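# Pull out the right-side yellow rod and quarter-turn it

## Task

Find the yellow rod closest to the right arm, draw it outward until it reaches its end stop, then rotate it by 90 degrees so the little figures on it are horizontal, and finish with no part of either arm (camera cables included) in contact with that rod.

## Robot and tools

Robot: two six-joint arms with parallel grippers, left_arm and right_arm. Each one carries a fisheye wrist camera: cam_left_wrist and cam_right_wrist, both 672x504. The right arm sits near y = -0.349 m and is the natural arm for this job.

Frames: the scene frame has its origin at table-top height, halfway between the two nominal bases. +x points out over the table, +z points up, and the left arm is on the +y side. Hand readings (end_effector_position in metres, end_effector_quat_wxyz) and wrist camera poses are given in that arm's own base frame. Calibrated bases in the scene frame: left_arm (-0.028, +0.289, +0.027), right_arm (-0.040, -0.349, +0.007), each turned only slightly about z. end_effector_position is the point midway between the finger pads, about 1 cm behind the tips. The fingers point along the gripper's +z and open along its y. Reported hand poses can be wrong by a few centimetres, and more when the arm is stretched far.

Row layout, used by every moving tool: one flat list of 14 numbers that covers both arms, even when only one arm moves. The first 7 are for left_arm and the last 7 are for right_arm. Within each 7 the order is: wrist pitch, shoulder, wrist yaw, wrist roll, elbow, waist, gripper opening. The six joint numbers are offsets, not poses. They count from the arm's Joint targets (shown in the last result) as they stood when the action or move began, in the range -1 to 1. A value of 1.0 means 2.224 rad for the shoulder, elbow and waist, and 8.485 rad for wrist pitch, wrist yaw and wrist roll. The opening is an absolute command from -1 (closed) to +1 (fully open, 0.094 m pad gap). To keep a gripper as it is, resend its current command, because 0 means half-closed. Joint ranges in rad: waist -2.618 to 3.054, shoulder 0 to 3.142, elbow 0 to 3.142, wrist pitch -1.571 to 1.571, wrist yaw -1.571 to 1.571, wrist roll -2.094 to 2.094. An action is rejected if it would push a joint more than 0.059 rad beyond these. The true limits can differ by that much in either direction, and 'joint sent to its limit' says a joint was clipped there.

execute_actions(actions, cameras): actions is a list of actions. Each action is a list of at most 15 rows, and each row lasts 1/30 s. If you give fewer rows, the last row is held for the rest of the action's 15 steps. An empty list only reports the state. Repeating an offset in a later action moves the joint on further.

move(target, speed, blend, opening_speed, blocking, cameras): target is one 14-number row or a list of up to 15 rows. Every row is an offset from the same starting Joint targets, not from the previous row. All joints travel in step, so the hand follows a curve. speed (rad/s, 0.01 to 12.57, default 0.5) caps the joint with the longest travel, and you can give one speed per target. blend (rad) rounds off corners in a list. opening_speed (0.2 or more per second on the opening scale) closes or opens the gripper gradually. blocking=false returns early while the motion keeps going. Paths do not avoid obstacles. The result adds a 'move:' line: done, off_target (at rest but more than 0.035 rad off), moving, held or fault, plus limits=held if steps were withheld. Being done does not mean that nothing is touching.

wait(seconds 0 to 10): lets the scene run while the last commands are held. stop(): brakes a running move. zoom_image(camera, region [x0,y0,x1,y1] in pixels, at most 504x504): gives a closer look at the latest image from a wrist camera. read_manual: licence texts only. finished_scene(scene): ends the scene given by its number, and this cannot be undone. Call it only once the rod is out, turned and left untouched.

Result lines: Joint positions and Joint velocities give the six joints of each arm in the order above (rad, rad/s), then the pad gap (m). 'within noise' means the arm is still. Joint targets is what the next offsets count from. Tool commands shows the current opening commands. grip_measured is the finger opening on the -1 to +1 scale, and it can read up to about 2.7 mm wide when empty. 'joint command not followed' means the clearance check changed some targets. Joint torques include gravity and carry offsets. Numbers 2, 5 and 6 wrap at ±28 N m. Runs of actions also list joint positions at some of the control steps.

Motion facts: each joint target can run only a limited amount ahead of the measured angle (0.339 rad for the big joints, 2.2 for the wrist), and large steps get scaled back. A very small turn may not begin at all. The gripper squeezes with roughly 50 to 64 N per pad and keeps pressing at full force once the command is about 0.05 below the touch reading. To let go, command an opening well above grip_measured.

Avoid: fast moves into the rod or the frame, targets set far beyond a contact (they push hard), any contact between the two arms or closing one gripper on the other, and releasing something while it is still moving. Do not hold the arm stretched out or pressing for long, because motors heat up. MOTOR HOT appears at 75 °C, at 90 °C the arm folds up and stops working, and at 100 °C it falls. If an arm is left pressing or is dragged along, command its targets back past its measured positions. When finished, pull the gripper fully clear of the rod.

Each tool is called as name(argument=value, ...) on one line, values as JSON.

## Session

execute_actions(actions=[])

Scene clock: 0.00 s.
left_arm: end_effector_position=(+0.4007, +0.0076, +0.1253) grip_measured=+1.000 end_effector_quat_wxyz=(+0.625, -0.028, +0.778, +0.057) | right_arm: end_effector_position=(+0.3999, -0.0295, +0.1148) grip_measured=+1.000 end_effector_quat_wxyz=(+0.608, +0.063, +0.791, -0.024)
Joint names: [wrist pitch, shoulder, wrist yaw, wrist roll, elbow, waist]
Joint positions: left_arm=[0.966 1.539 -0.191 0.014 0.356 -0.068 0.094] | right_arm=[0.914 1.54 0.071 0.059 0.363 -0.045 0.094]
Joint velocities: within noise
Joint torques (N m): no reading
Heat: left arm: 47 °C; right arm: 43 °C.
Joint targets: left_arm=[0.959 1.536 -0.192 0.014 0.359 -0.068] | right_arm=[0.904 1.537 0.071 0.060 0.366 -0.045]
Tool commands: left_gripper/opening=+1.0 right_gripper/opening=+1.0

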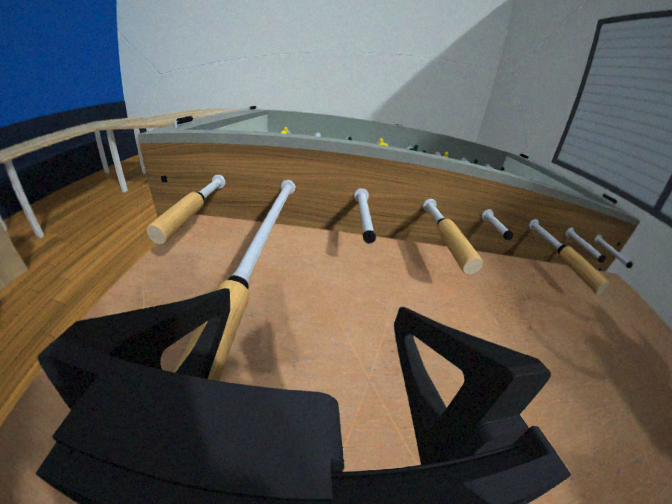

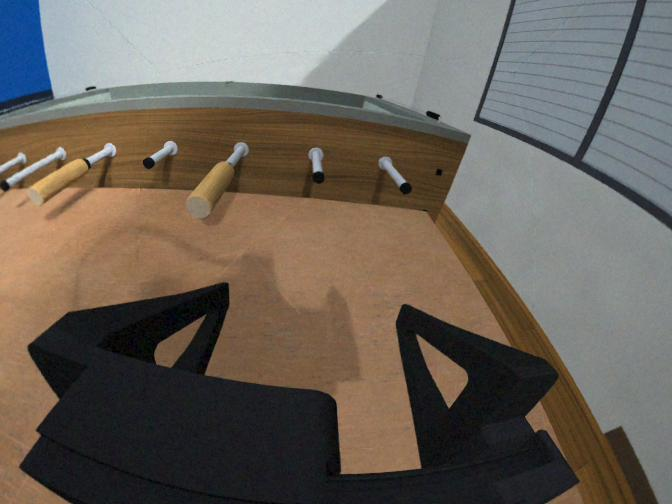

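zoom_image(camera="cam_left_wrist", region=[240, 90, 640, 270])

zoom_image(camera="cam_right_wrist", region=[0, 70, 460, 230])

Scaled by 1.260 from the camera's 672x504 image, which has a finer 960x720 frame.

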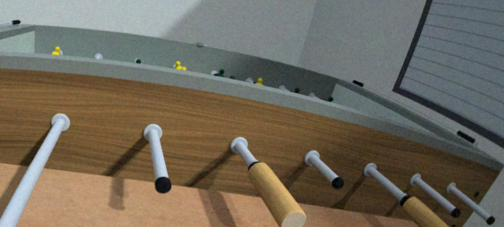

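Scaled by 1.096 from the camera's 672x504 image, which has a finer 960x720 frame.

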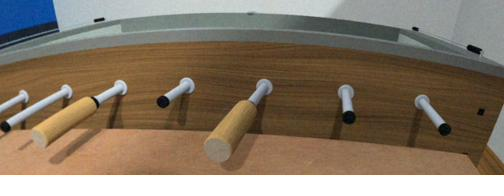

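move(target=[0,0,0,0,0,0,1,0.0714,0.3543,0.0339,-0.0071,0.199,0.1673,1])

Scene clock: 73.30 s.
left_arm: end_effector_position=(+0.4007, +0.0076, +0.1253) grip_measured=+1.000 end_effector_quat_wxyz=(+0.625, -0.028, +0.778, +0.057) | right_arm: end_effector_position=(+0.5002, +0.1036, +0.0609) grip_measured=+1.000 end_effector_quat_wxyz=(+0.690, +0.007, +0.723, -0.016)
Joint names: [wrist pitch, shoulder, wrist yaw, wrist roll, elbow, waist]
Joint positions: left_arm=[0.966 1.539 -0.191 0.014 0.356 -0.068 0.094] | right_arm=[1.468 2.307 0.357 0.004 0.789 0.325 0.094]
Joint velocities: within noise
Joint torques (N m): left_arm=[1.84 -6.34 -0.06 0 5.33 -0.03] | right_arm=[2.09 -7.43 0.07 -0.04 4.98 0.25]
Heat: left arm: 46 °C; right arm: 44 °C.
Joint targets: left_arm=[0.959 1.536 -0.192 0.014 0.359 -0.068] | right_arm=[1.510 2.325 0.359 0.000 0.809 0.327]
move: off_target (right_arm); right_arm: the wrist pitch is farthest, 0.042 rad from its target
camera_calibration:
cam_right_wrist: T_world_to_cam=[[-0.0726243, -0.978368, 0.193705, 0.11658], [-0.445561, -0.141933, -0.883929, 0.324117], [0.892301, -0.150502, -0.425615, -0.28702], [0, 0, 0, 1]] pos_world=[0.408989, 0.116864, 0.141754]

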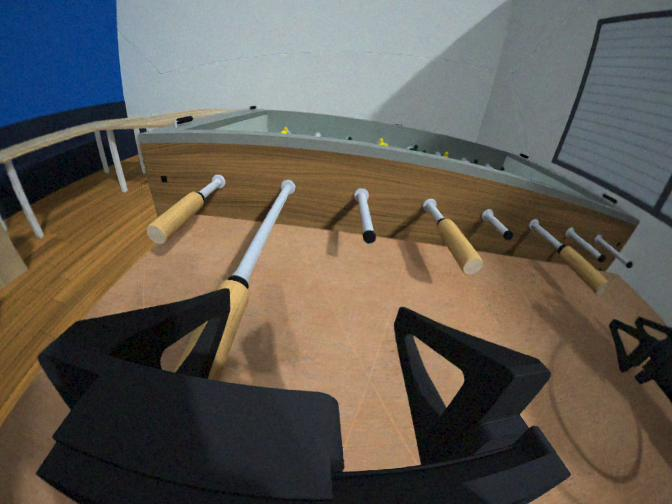

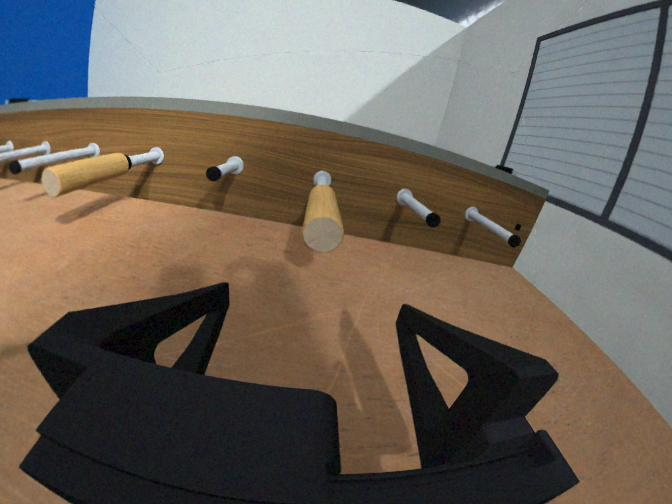

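move(target=[[0,0,0,0,0,0,1,0,0,0,0.185,0,0,0.4],[0,0,0,0,0,0,1,-0.0430,0.0805,-0.0108,0.185,0.2473,-0.0411,0.4]], speed=[1.2,0.3])

Scene clock: 92.73 s.
left_arm: end_effector_position=(+0.4007, +0.0076, +0.1253) grip_measured=+1.000 end_effector_quat_wxyz=(+0.625, -0.028, +0.778, +0.057) | right_arm: end_effector_position=(+0.6193, +0.1053, +0.0880) grip_measured=+0.402 end_effector_quat_wxyz=(+0.511, +0.504, +0.488, +0.498)
Joint names: [wrist pitch, shoulder, wrist yaw, wrist roll, elbow, waist]
Joint positions: left_arm=[0.966 1.539 -0.191 0.014 0.356 -0.068 0.094] | right_arm=[1.159 2.477 0.273 1.569 1.336 0.243 0.066]
Joint velocities: within noise
Joint torques (N m): left_arm=[1.84 -6.35 -0.04 0.01 5.35 -0.06] | right_arm=[1.59 -9.44 -0.03 0.01 7.19 -0.62]
Heat: left arm: 45 °C; right arm: 46 °C.
Joint targets: left_arm=[0.959 1.536 -0.192 0.014 0.359 -0.068] | right_arm=[1.145 2.505 0.267 1.570 1.359 0.236]
move: done
camera_calibration:
cam_right_wrist: T_world_to_cam=[[-0.0375594, -0.174256, -0.983984, 0.118916], [-0.369545, 0.917296, -0.148341, 0.177988], [0.928453, 0.358055, -0.0988487, -0.486189], [0, 0, 0, 1]] pos_world=[0.521645, 0.0315367, 0.0953549]

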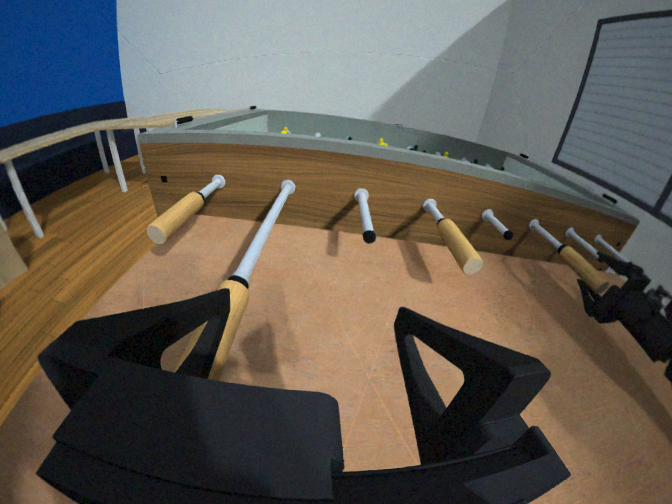

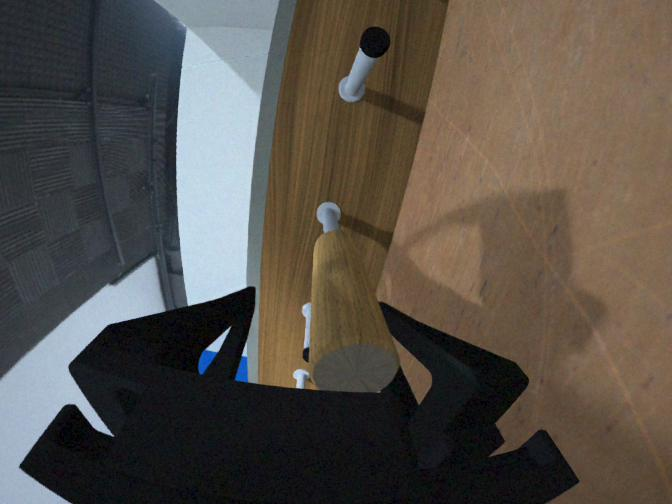

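move(target=[0,0,0,0,0,0,1,0.0048,0.0243,0,0,0.0063,0,0.4], speed=0.3)

Scene clock: 101.73 s.
left_arm: end_effector_position=(+0.4007, +0.0076, +0.1253) grip_measured=+1.000 end_effector_quat_wxyz=(+0.625, -0.028, +0.778, +0.057) | right_arm: end_effector_position=(+0.6197, +0.1056, +0.0641) grip_measured=+0.402 end_effector_quat_wxyz=(+0.505, +0.509, +0.496, +0.490)
Joint names: [wrist pitch, shoulder, wrist yaw, wrist roll, elbow, waist]
Joint positions: left_arm=[0.966 1.539 -0.191 0.014 0.356 -0.068 0.094] | right_arm=[1.172 2.53 0.271 1.571 1.349 0.243 0.066]
Joint velocities: within noise
Joint torques (N m): left_arm=[1.84 -6.35 -0.04 0.02 5.31 -0.06] | right_arm=[1.85 -9.54 -0.01 -0.01 7.02 -0.64]
Heat: left arm: 45 °C; right arm: 46 °C.
Joint targets: left_arm=[0.959 1.536 -0.192 0.014 0.359 -0.068] | right_arm=[1.185 2.558 0.267 1.570 1.373 0.236]
move: done
camera_calibration:
cam_right_wrist: T_world_to_cam=[[-0.0627433, -0.178413, -0.981953, 0.111402], [-0.374371, 0.916255, -0.142555, 0.177074], [0.925154, 0.358671, -0.124282, -0.485429], [0, 0, 0, 1]] pos_world=[0.522378, 0.0317399, 0.0743045]

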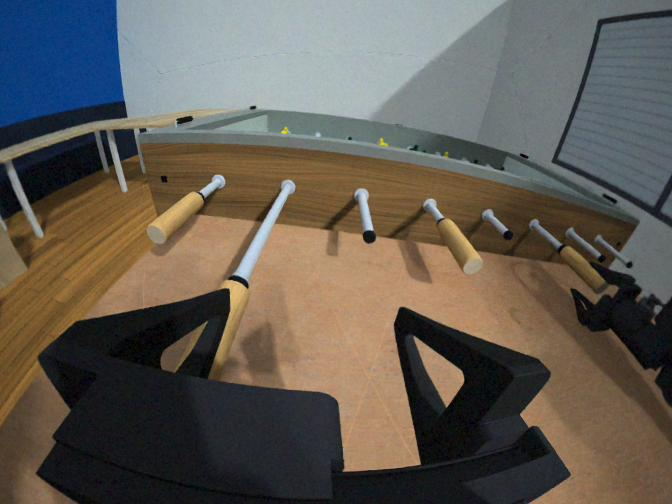

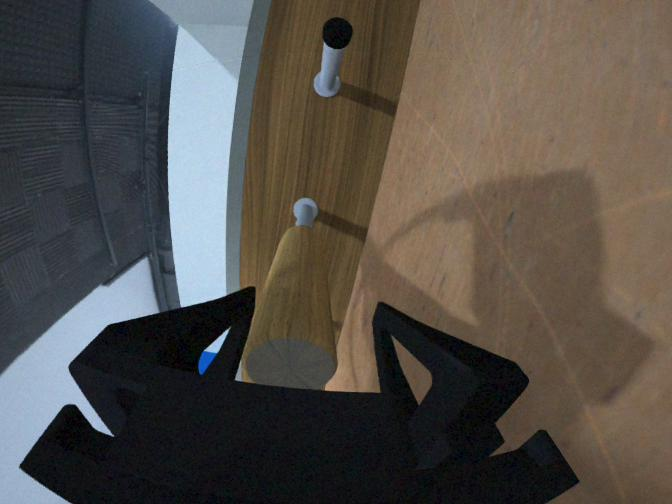

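move(target=[[0,0,0,0,0,0,1,-0.0018,-0.0095,0,0,-0.0025,0,0.4],[0,0,0,0,0,0,1,-0.0018,-0.0095,0,0,-0.0025,0,-0.6]], speed=0.3, opening_speed=1)

Scene clock: 109.60 s.
left_arm: end_effector_position=(+0.4007, +0.0076, +0.1253) grip_measured=+1.000 end_effector_quat_wxyz=(+0.625, -0.028, +0.778, +0.057) | right_arm: end_effector_position=(+0.6205, +0.1058, +0.0731) grip_measured=-0.305 end_effector_quat_wxyz=(+0.511, +0.503, +0.485, +0.501)
Joint names: [wrist pitch, shoulder, wrist yaw, wrist roll, elbow, waist]
Joint positions: left_arm=[0.966 1.539 -0.191 0.014 0.356 -0.068 0.094] | right_arm=[1.202 2.53 0.271 1.571 1.354 0.243 0.033]
Joint velocities: within noise
Joint torques (N m): left_arm=[1.85 -6.38 -0.05 0.02 5.37 -0.06] | right_arm=[1.44 -11.14 -0.01 -0.01 6.26 -0.62]
Heat: left arm: 45 °C; right arm: 46 °C.
Joint targets: left_arm=[0.959 1.536 -0.192 0.014 0.359 -0.068] | right_arm=[1.170 2.537 0.267 1.570 1.367 0.236]
move: done
camera_calibration:
cam_right_wrist: T_world_to_cam=[[-0.0299778, -0.170292, -0.984938, 0.0993511], [-0.369527, 0.917458, -0.147378, 0.175652], [0.928736, 0.359543, -0.0904309, -0.489969], [0, 0, 0, 1]] pos_world=[0.522939, 0.0319302, 0.0794336]

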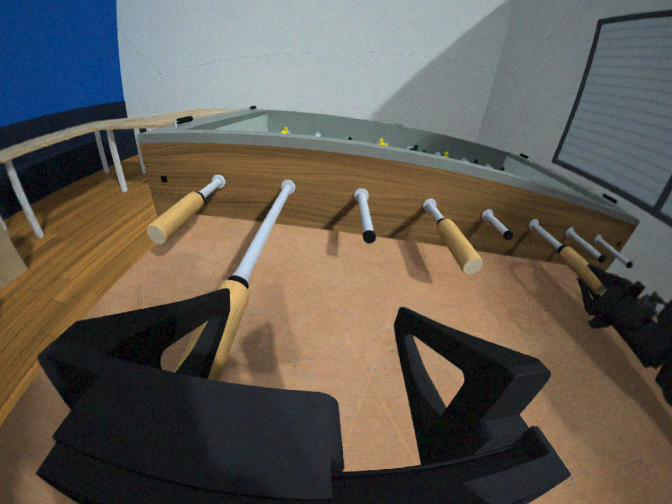

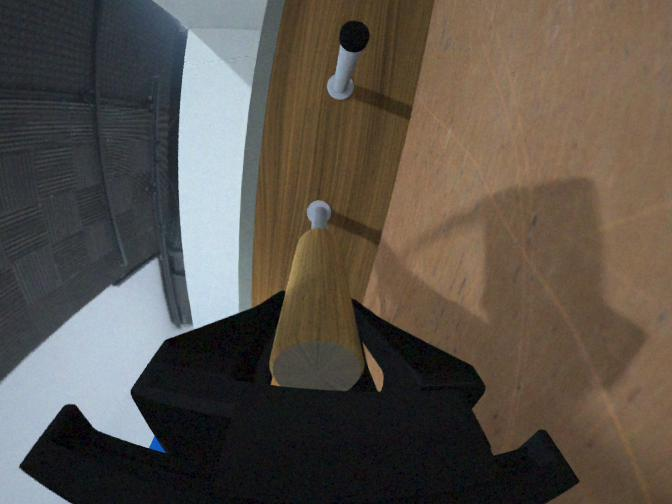

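move(target=[0,0,0,0,0,0,1,0,0,0,-0.185,0,0,-0.6], speed=0.8)

zoom_image(camera="cam_right_wrist", region=[220, 100, 440, 300])

zoom_image(camera="cam_left_wrist", region=[360, 110, 560, 210])

Scene clock: 120.10 s.
left_arm: end_effector_position=(+0.4007, +0.0076, +0.1253) grip_measured=+1.000 end_effector_quat_wxyz=(+0.625, -0.028, +0.778, +0.057) | right_arm: end_effector_position=(+0.6212, +0.1044, +0.0694) grip_measured=-0.305 end_effector_quat_wxyz=(+0.710, +0.016, +0.704, -0.001)
Joint names: [wrist pitch, shoulder, wrist yaw, wrist roll, elbow, waist]
Joint positions: left_arm=[0.966 1.539 -0.191 0.014 0.356 -0.068 0.094] | right_arm=[1.186 2.53 0.262 0.019 1.354 0.238 0.033]
Joint velocities: within noise
Joint torques (N m): left_arm=[1.84 -6.39 -0.04 0.01 5.31 -0.05] | right_arm=[1.58 -11.15 0.1 -0.17 6.24 -0.2]
Heat: left arm: 45 °C; right arm: 45 °C.
Joint targets: left_arm=[0.959 1.536 -0.192 0.014 0.359 -0.068] | right_arm=[1.170 2.537 0.267 0.000 1.367 0.236]
move: done
camera_calibration:
cam_right_wrist: T_world_to_cam=[[-0.0738806, -0.98497, 0.156127, 0.128692], [-0.393116, -0.115114, -0.912255, 0.352147], [0.916516, -0.128774, -0.378703, -0.411773], [0, 0, 0, 1]] pos_world=[0.525339, 0.114269, 0.145216]

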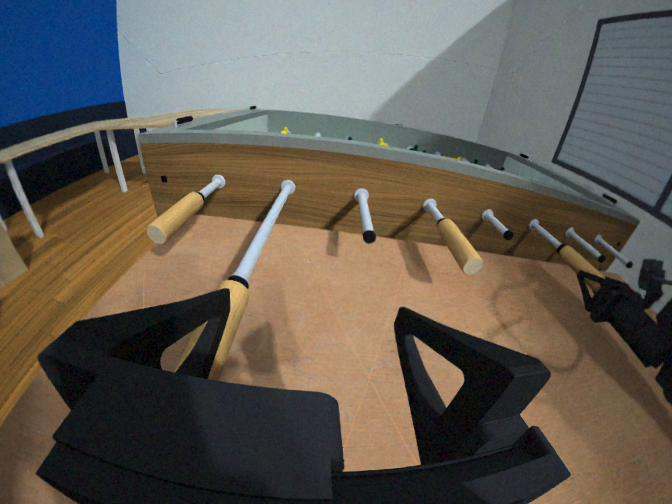

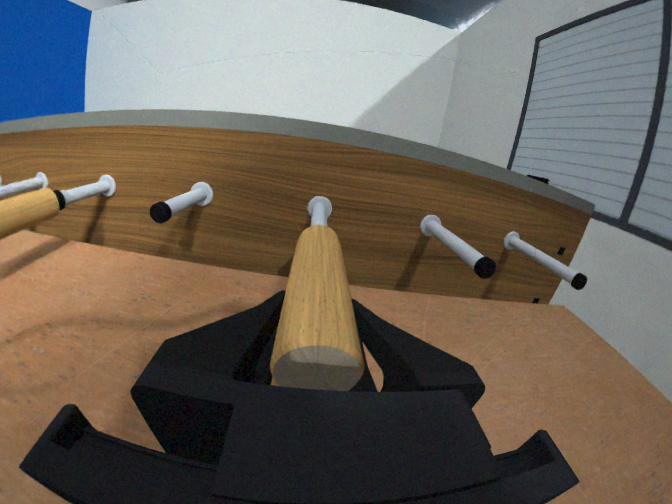

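Scaled by 2.291 from the camera's 672x504 image, which has a finer 960x720 frame.

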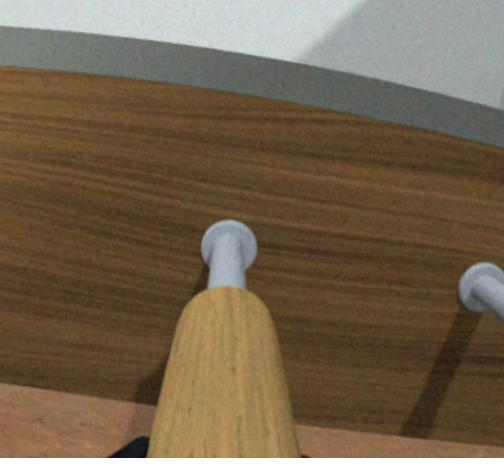

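Scaled by 2.520 from the camera's 672x504 image, which has a finer 960x720 frame.

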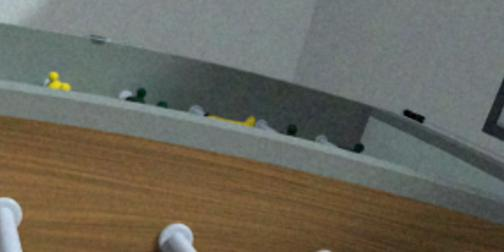

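move(target=[[0,0,0,0,0,0,1,0,0,0,0,0,0,0.3],[0,0,0,0,0,0,1,-0.1338,-0.1012,-0.0068,0.0141,0.1394,-0.0073,0.3]], speed=0.6)

Scene clock: 158.43 s.
left_arm: end_effector_position=(+0.4007, +0.0076, +0.1253) grip_measured=+1.000 end_effector_quat_wxyz=(+0.625, -0.028, +0.778, +0.057) | right_arm: end_effector_position=(+0.6184, +0.1041, +0.0529) grip_measured=+0.298 end_effector_quat_wxyz=(+0.454, -0.005, +0.890, -0.023)
Joint names: [wrist pitch, shoulder, wrist yaw, wrist roll, elbow, waist]
Joint positions: left_arm=[0.966 1.539 -0.191 0.014 0.356 -0.068 0.094] | right_arm=[0.044 2.338 0.22 0.106 1.65 0.227 0.061]
Joint velocities: within noise
Joint torques (N m): left_arm=[1.84 -6.39 -0.04 0.01 5.37 -0.05] | right_arm=[1.44 -14.19 0.02 0.16 8.88 -0.66]
Heat: left arm: 45 °C; right arm: 44 °C.
Joint targets: left_arm=[0.959 1.536 -0.192 0.014 0.359 -0.068] | right_arm=[0.035 2.312 0.209 0.119 1.677 0.220]
move: done
camera_calibration:
cam_right_wrist: T_world_to_cam=[[0.0526564, -0.974565, 0.21783, 0.0481267], [-0.856058, -0.15637, -0.492659, 0.604355], [0.51419, -0.160534, -0.842519, -0.138878], [0, 0, 0, 1]] pos_world=[0.586239, 0.119111, 0.17025]

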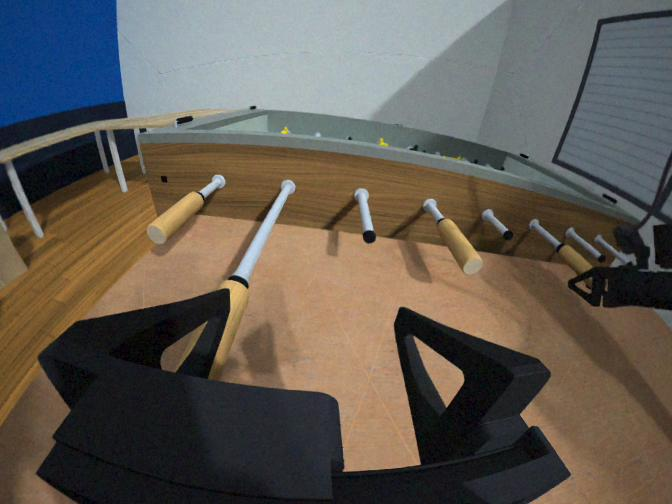

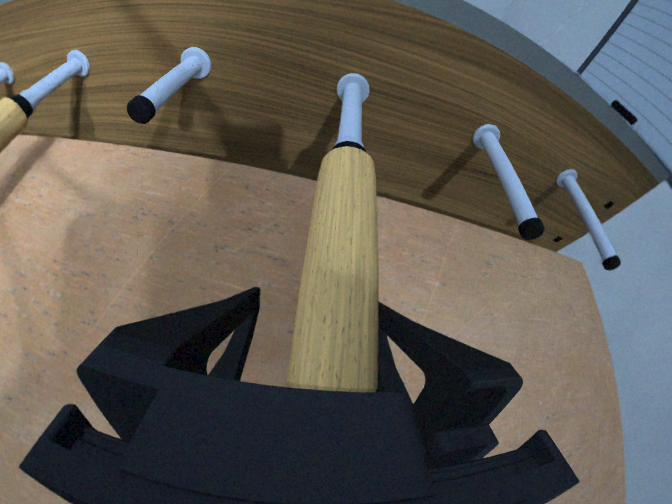

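move(target=[[0,0,0,0,0,0,1,-0.0056,-0.0103,0,0,0.0112,-0.0054,0.3],[0,0,0,0,0,0,1,-0.0056,-0.0103,0,0,0.0112,-0.0054,-0.6]], speed=0.3, opening_speed=1)

Scene clock: 176.07 s.
left_arm: end_effector_position=(+0.4007, +0.0076, +0.1253) grip_measured=+1.000 end_effector_quat_wxyz=(+0.625, -0.028, +0.778, +0.057) | right_arm: end_effector_position=(+0.6199, +0.0976, +0.0671) grip_measured=-0.315 end_effector_quat_wxyz=(+0.453, +0.000, +0.891, -0.023)
Joint names: [wrist pitch, shoulder, wrist yaw, wrist roll, elbow, waist]
Joint positions: left_arm=[0.966 1.539 -0.191 0.014 0.356 -0.068 0.094] | right_arm=[-0.005 2.316 0.213 0.108 1.675 0.215 0.032]
Joint velocities: within noise
Joint torques (N m): left_arm=[1.84 -6.35 -0.03 0.02 5.35 -0.06] | right_arm=[1.46 -14.24 0.08 0.13 9.03 -0.62]
Heat: left arm: 44 °C; right arm: 48 °C.
Joint targets: left_arm=[0.959 1.536 -0.192 0.014 0.359 -0.068] | right_arm=[-0.013 2.289 0.209 0.119 1.702 0.207]
move: done
camera_calibration:
cam_right_wrist: T_world_to_cam=[[0.0452397, -0.976078, 0.21266, 0.0436294], [-0.858638, -0.146796, -0.491113, 0.612257], [0.510582, -0.16038, -0.844739, -0.126374], [0, 0, 0, 1]] pos_world=[0.588257, 0.112195, 0.184656]

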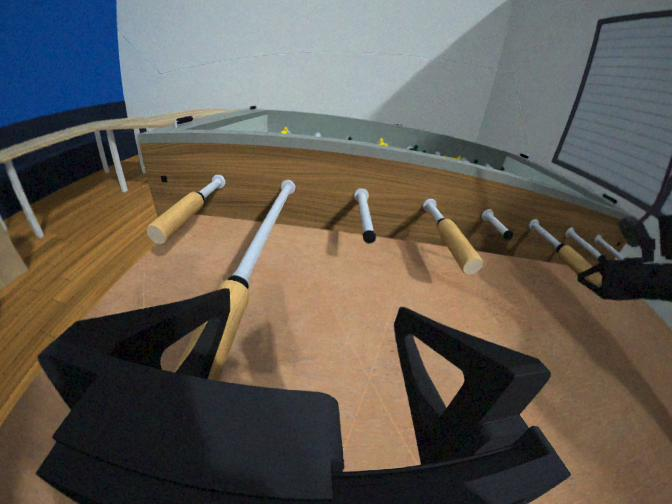

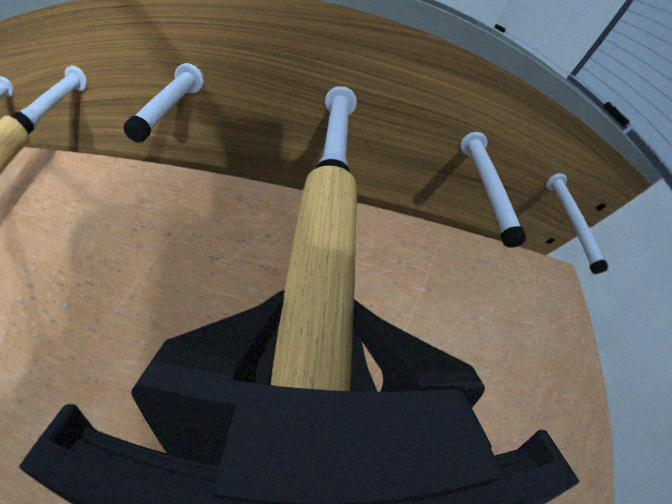

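move(target=[[0,0,0,0,0,0,1,0.0145,-0.0751,0.0028,0.0013,-0.1317,0.0135,-0.6],[0,0,0,0,0,0,1,0.0269,-0.1412,0.0062,0.0037,-0.2446,0.0297,-0.6],[0,0,0,0,0,0,1,0.0357,-0.2064,0.0107,0.006,-0.3449,0.0499,-0.6]], speed=0.3, blend=0.05)

Scene clock: 189.33 s.
left_arm: end_effector_position=(+0.4007, +0.0076, +0.1253) grip_measured=+1.000 end_effector_quat_wxyz=(+0.625, -0.028, +0.778, +0.057) | right_arm: end_effector_position=(+0.4845, +0.1029, +0.0666) grip_measured=-0.315 end_effector_quat_wxyz=(+0.464, -0.002, +0.886, -0.015)
Joint names: [wrist pitch, shoulder, wrist yaw, wrist roll, elbow, waist]
Joint positions: left_arm=[0.966 1.539 -0.191 0.014 0.356 -0.068 0.094] | right_arm=[0.294 1.89 0.274 0.16 0.964 0.305 0.032]
Joint velocities: within noise
Joint torques (N m): left_arm=[1.83 -6.39 -0.04 0.01 5.37 -0.08] | right_arm=[1.55 -13.03 0.43 0.11 3.99 1.26]
Heat: left arm: 44 °C; right arm: 49 °C.
Joint targets: left_arm=[0.959 1.536 -0.192 0.014 0.359 -0.068] | right_arm=[0.290 1.830 0.300 0.170 0.935 0.319]
move: off_target (right_arm); right_arm: the shoulder is farthest, 0.060 rad from its target
camera_calibration:
cam_right_wrist: T_world_to_cam=[[0.0508228, -0.977929, 0.202664, 0.0532604], [-0.844853, -0.150313, -0.513449, 0.491701], [0.532579, -0.145126, -0.833845, -0.0697892], [0, 0, 0, 1]] pos_world=[0.449876, 0.115866, 0.183476]

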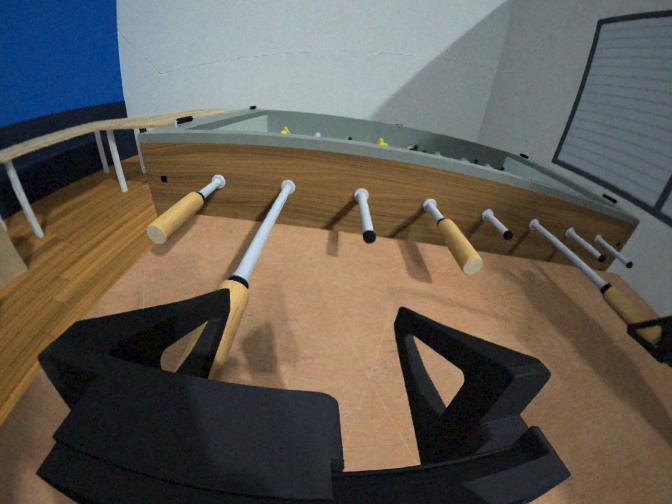

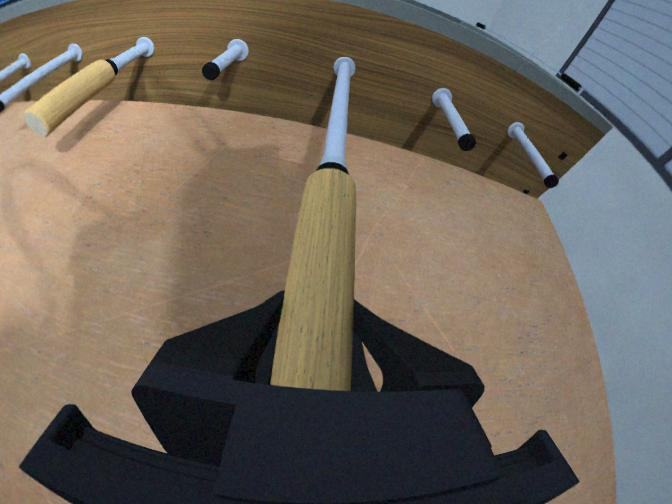

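move(target=[0,0,0,0,0,0,1,0.007,-0.0661,0.006,0.0035,-0.0906,0.0265,-0.6], speed=0.2)

Scene clock: 197.10 s.
left_arm: end_effector_position=(+0.4007, +0.0076, +0.1253) grip_measured=+1.000 end_effector_quat_wxyz=(+0.625, -0.028, +0.778, +0.057) | right_arm: end_effector_position=(+0.4807, +0.1018, +0.0740) grip_measured=-0.315 end_effector_quat_wxyz=(+0.508, +0.010, +0.861, +0.002)
Joint names: [wrist pitch, shoulder, wrist yaw, wrist roll, elbow, waist]
Joint positions: left_arm=[0.966 1.539 -0.191 0.014 0.356 -0.068 0.094] | right_arm=[0.482 1.873 0.273 0.171 0.864 0.305 0.032]
Joint velocities: within noise
Joint torques (N m): left_arm=[1.84 -6.39 -0.05 0.02 5.33 -0.03] | right_arm=[0.47 -23.47 0.97 0.29 -3.86 6.53]
Heat: left arm: 44 °C; right arm: 49 °C.
Joint targets: left_arm=[0.959 1.536 -0.192 0.014 0.359 -0.068] | right_arm=[0.350 1.683 0.351 0.200 0.734 0.377]
move: off_target (right_arm); right_arm: the shoulder is farthest, 0.190 rad from its target
camera_calibration:
cam_right_wrist: T_world_to_cam=[[0.027057, -0.985673, 0.166482, 0.0657475], [-0.789048, -0.12331, -0.601829, 0.469036], [0.613736, -0.115079, -0.78108, -0.107678], [0, 0, 0, 1]] pos_world=[0.434398, 0.110251, 0.187229]

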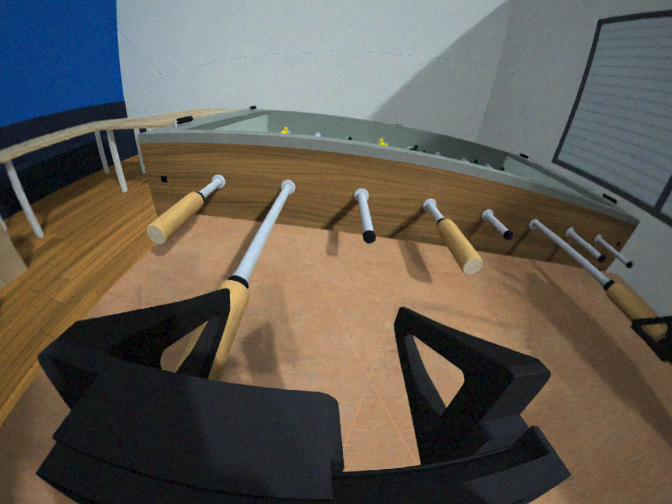

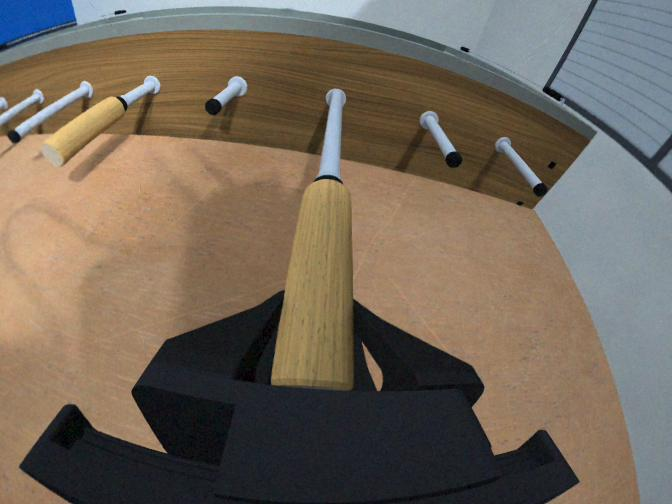

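move(target=[[0,0,0,0,0,0,1,-0.007,0.0751,-0.006,-0.0035,0.0926,-0.026,-0.6],[0,0,0,0,0,0,1,-0.007,0.0751,-0.006,-0.0035,0.0926,-0.026,0.3],[0,0,0,0,0,0,1,-0.0412,-0.1695,-0.0037,-0.0035,-0.0121,-0.012,0.3]], speed=0.4, opening_speed=1.5)

zoom_image(camera="cam_left_wrist", region=[360, 110, 560, 210])

Scene clock: 213.83 s.
left_arm: end_effector_position=(+0.4007, +0.0076, +0.1253) grip_measured=+1.000 end_effector_quat_wxyz=(+0.625, -0.028, +0.778, +0.057) | right_arm: end_effector_position=(+0.3874, +0.0807, +0.1563) grip_measured=+0.298 end_effector_quat_wxyz=(+0.489, +0.000, +0.872, -0.013)
Joint names: [wrist pitch, shoulder, wrist yaw, wrist roll, elbow, waist]
Joint positions: left_arm=[0.966 1.539 -0.191 0.014 0.356 -0.068 0.094] | right_arm=[0.01 1.32 0.313 0.173 0.73 0.342 0.061]
Joint velocities: within noise
Joint torques (N m): left_arm=[1.83 -6.31 -0.03 0.01 5.33 -0.05] | right_arm=[1.5 -5.2 0.22 -0.02 5.42 0.83]
Heat: left arm: 44 °C; right arm: 55 °C.
Joint targets: left_arm=[0.959 1.536 -0.192 0.014 0.359 -0.068] | right_arm=[0.000 1.306 0.320 0.170 0.707 0.351]
move: done; target 2's new numbers were sent with right_arm's wrist pitch 0.053 rad from that target
camera_calibration:
cam_right_wrist: T_world_to_cam=[[0.0379382, -0.979109, 0.199767, 0.0237966], [-0.814668, -0.146074, -0.561229, 0.447846], [0.578685, -0.141452, -0.80319, 0.0306253], [0, 0, 0, 1]] pos_world=[0.346221, 0.0930501, 0.271188]

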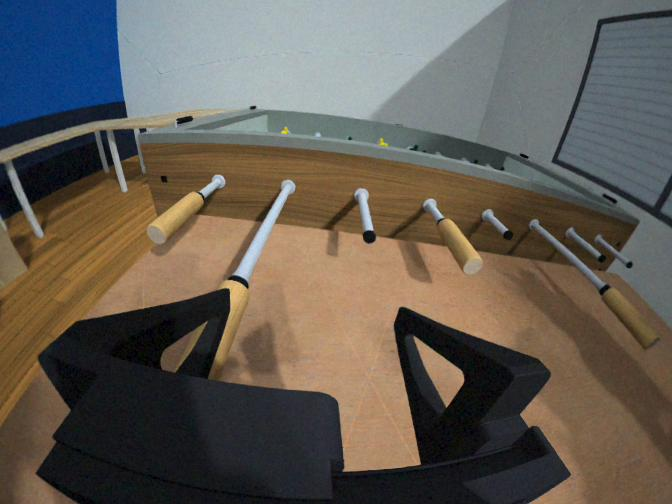

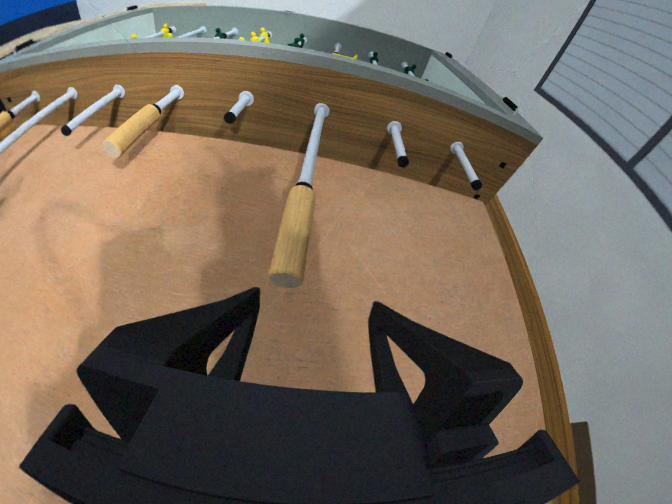

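Scaled by 2.520 from the camera's 672x504 image, which has a finer 960x720 frame.

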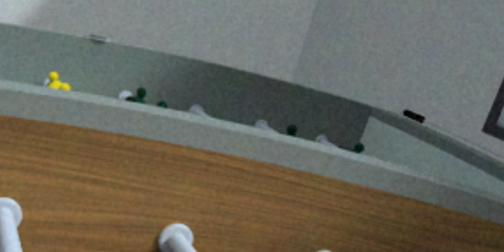

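zoom_image(camera="cam_right_wrist", region=[200, 10, 460, 90])

finished_scene(scene=1)

Scaled by 1.938 from the camera's 672x504 image, which has a finer 960x720 frame.

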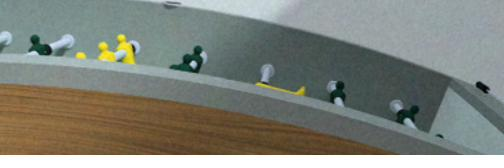

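The scene is finished: the task was done.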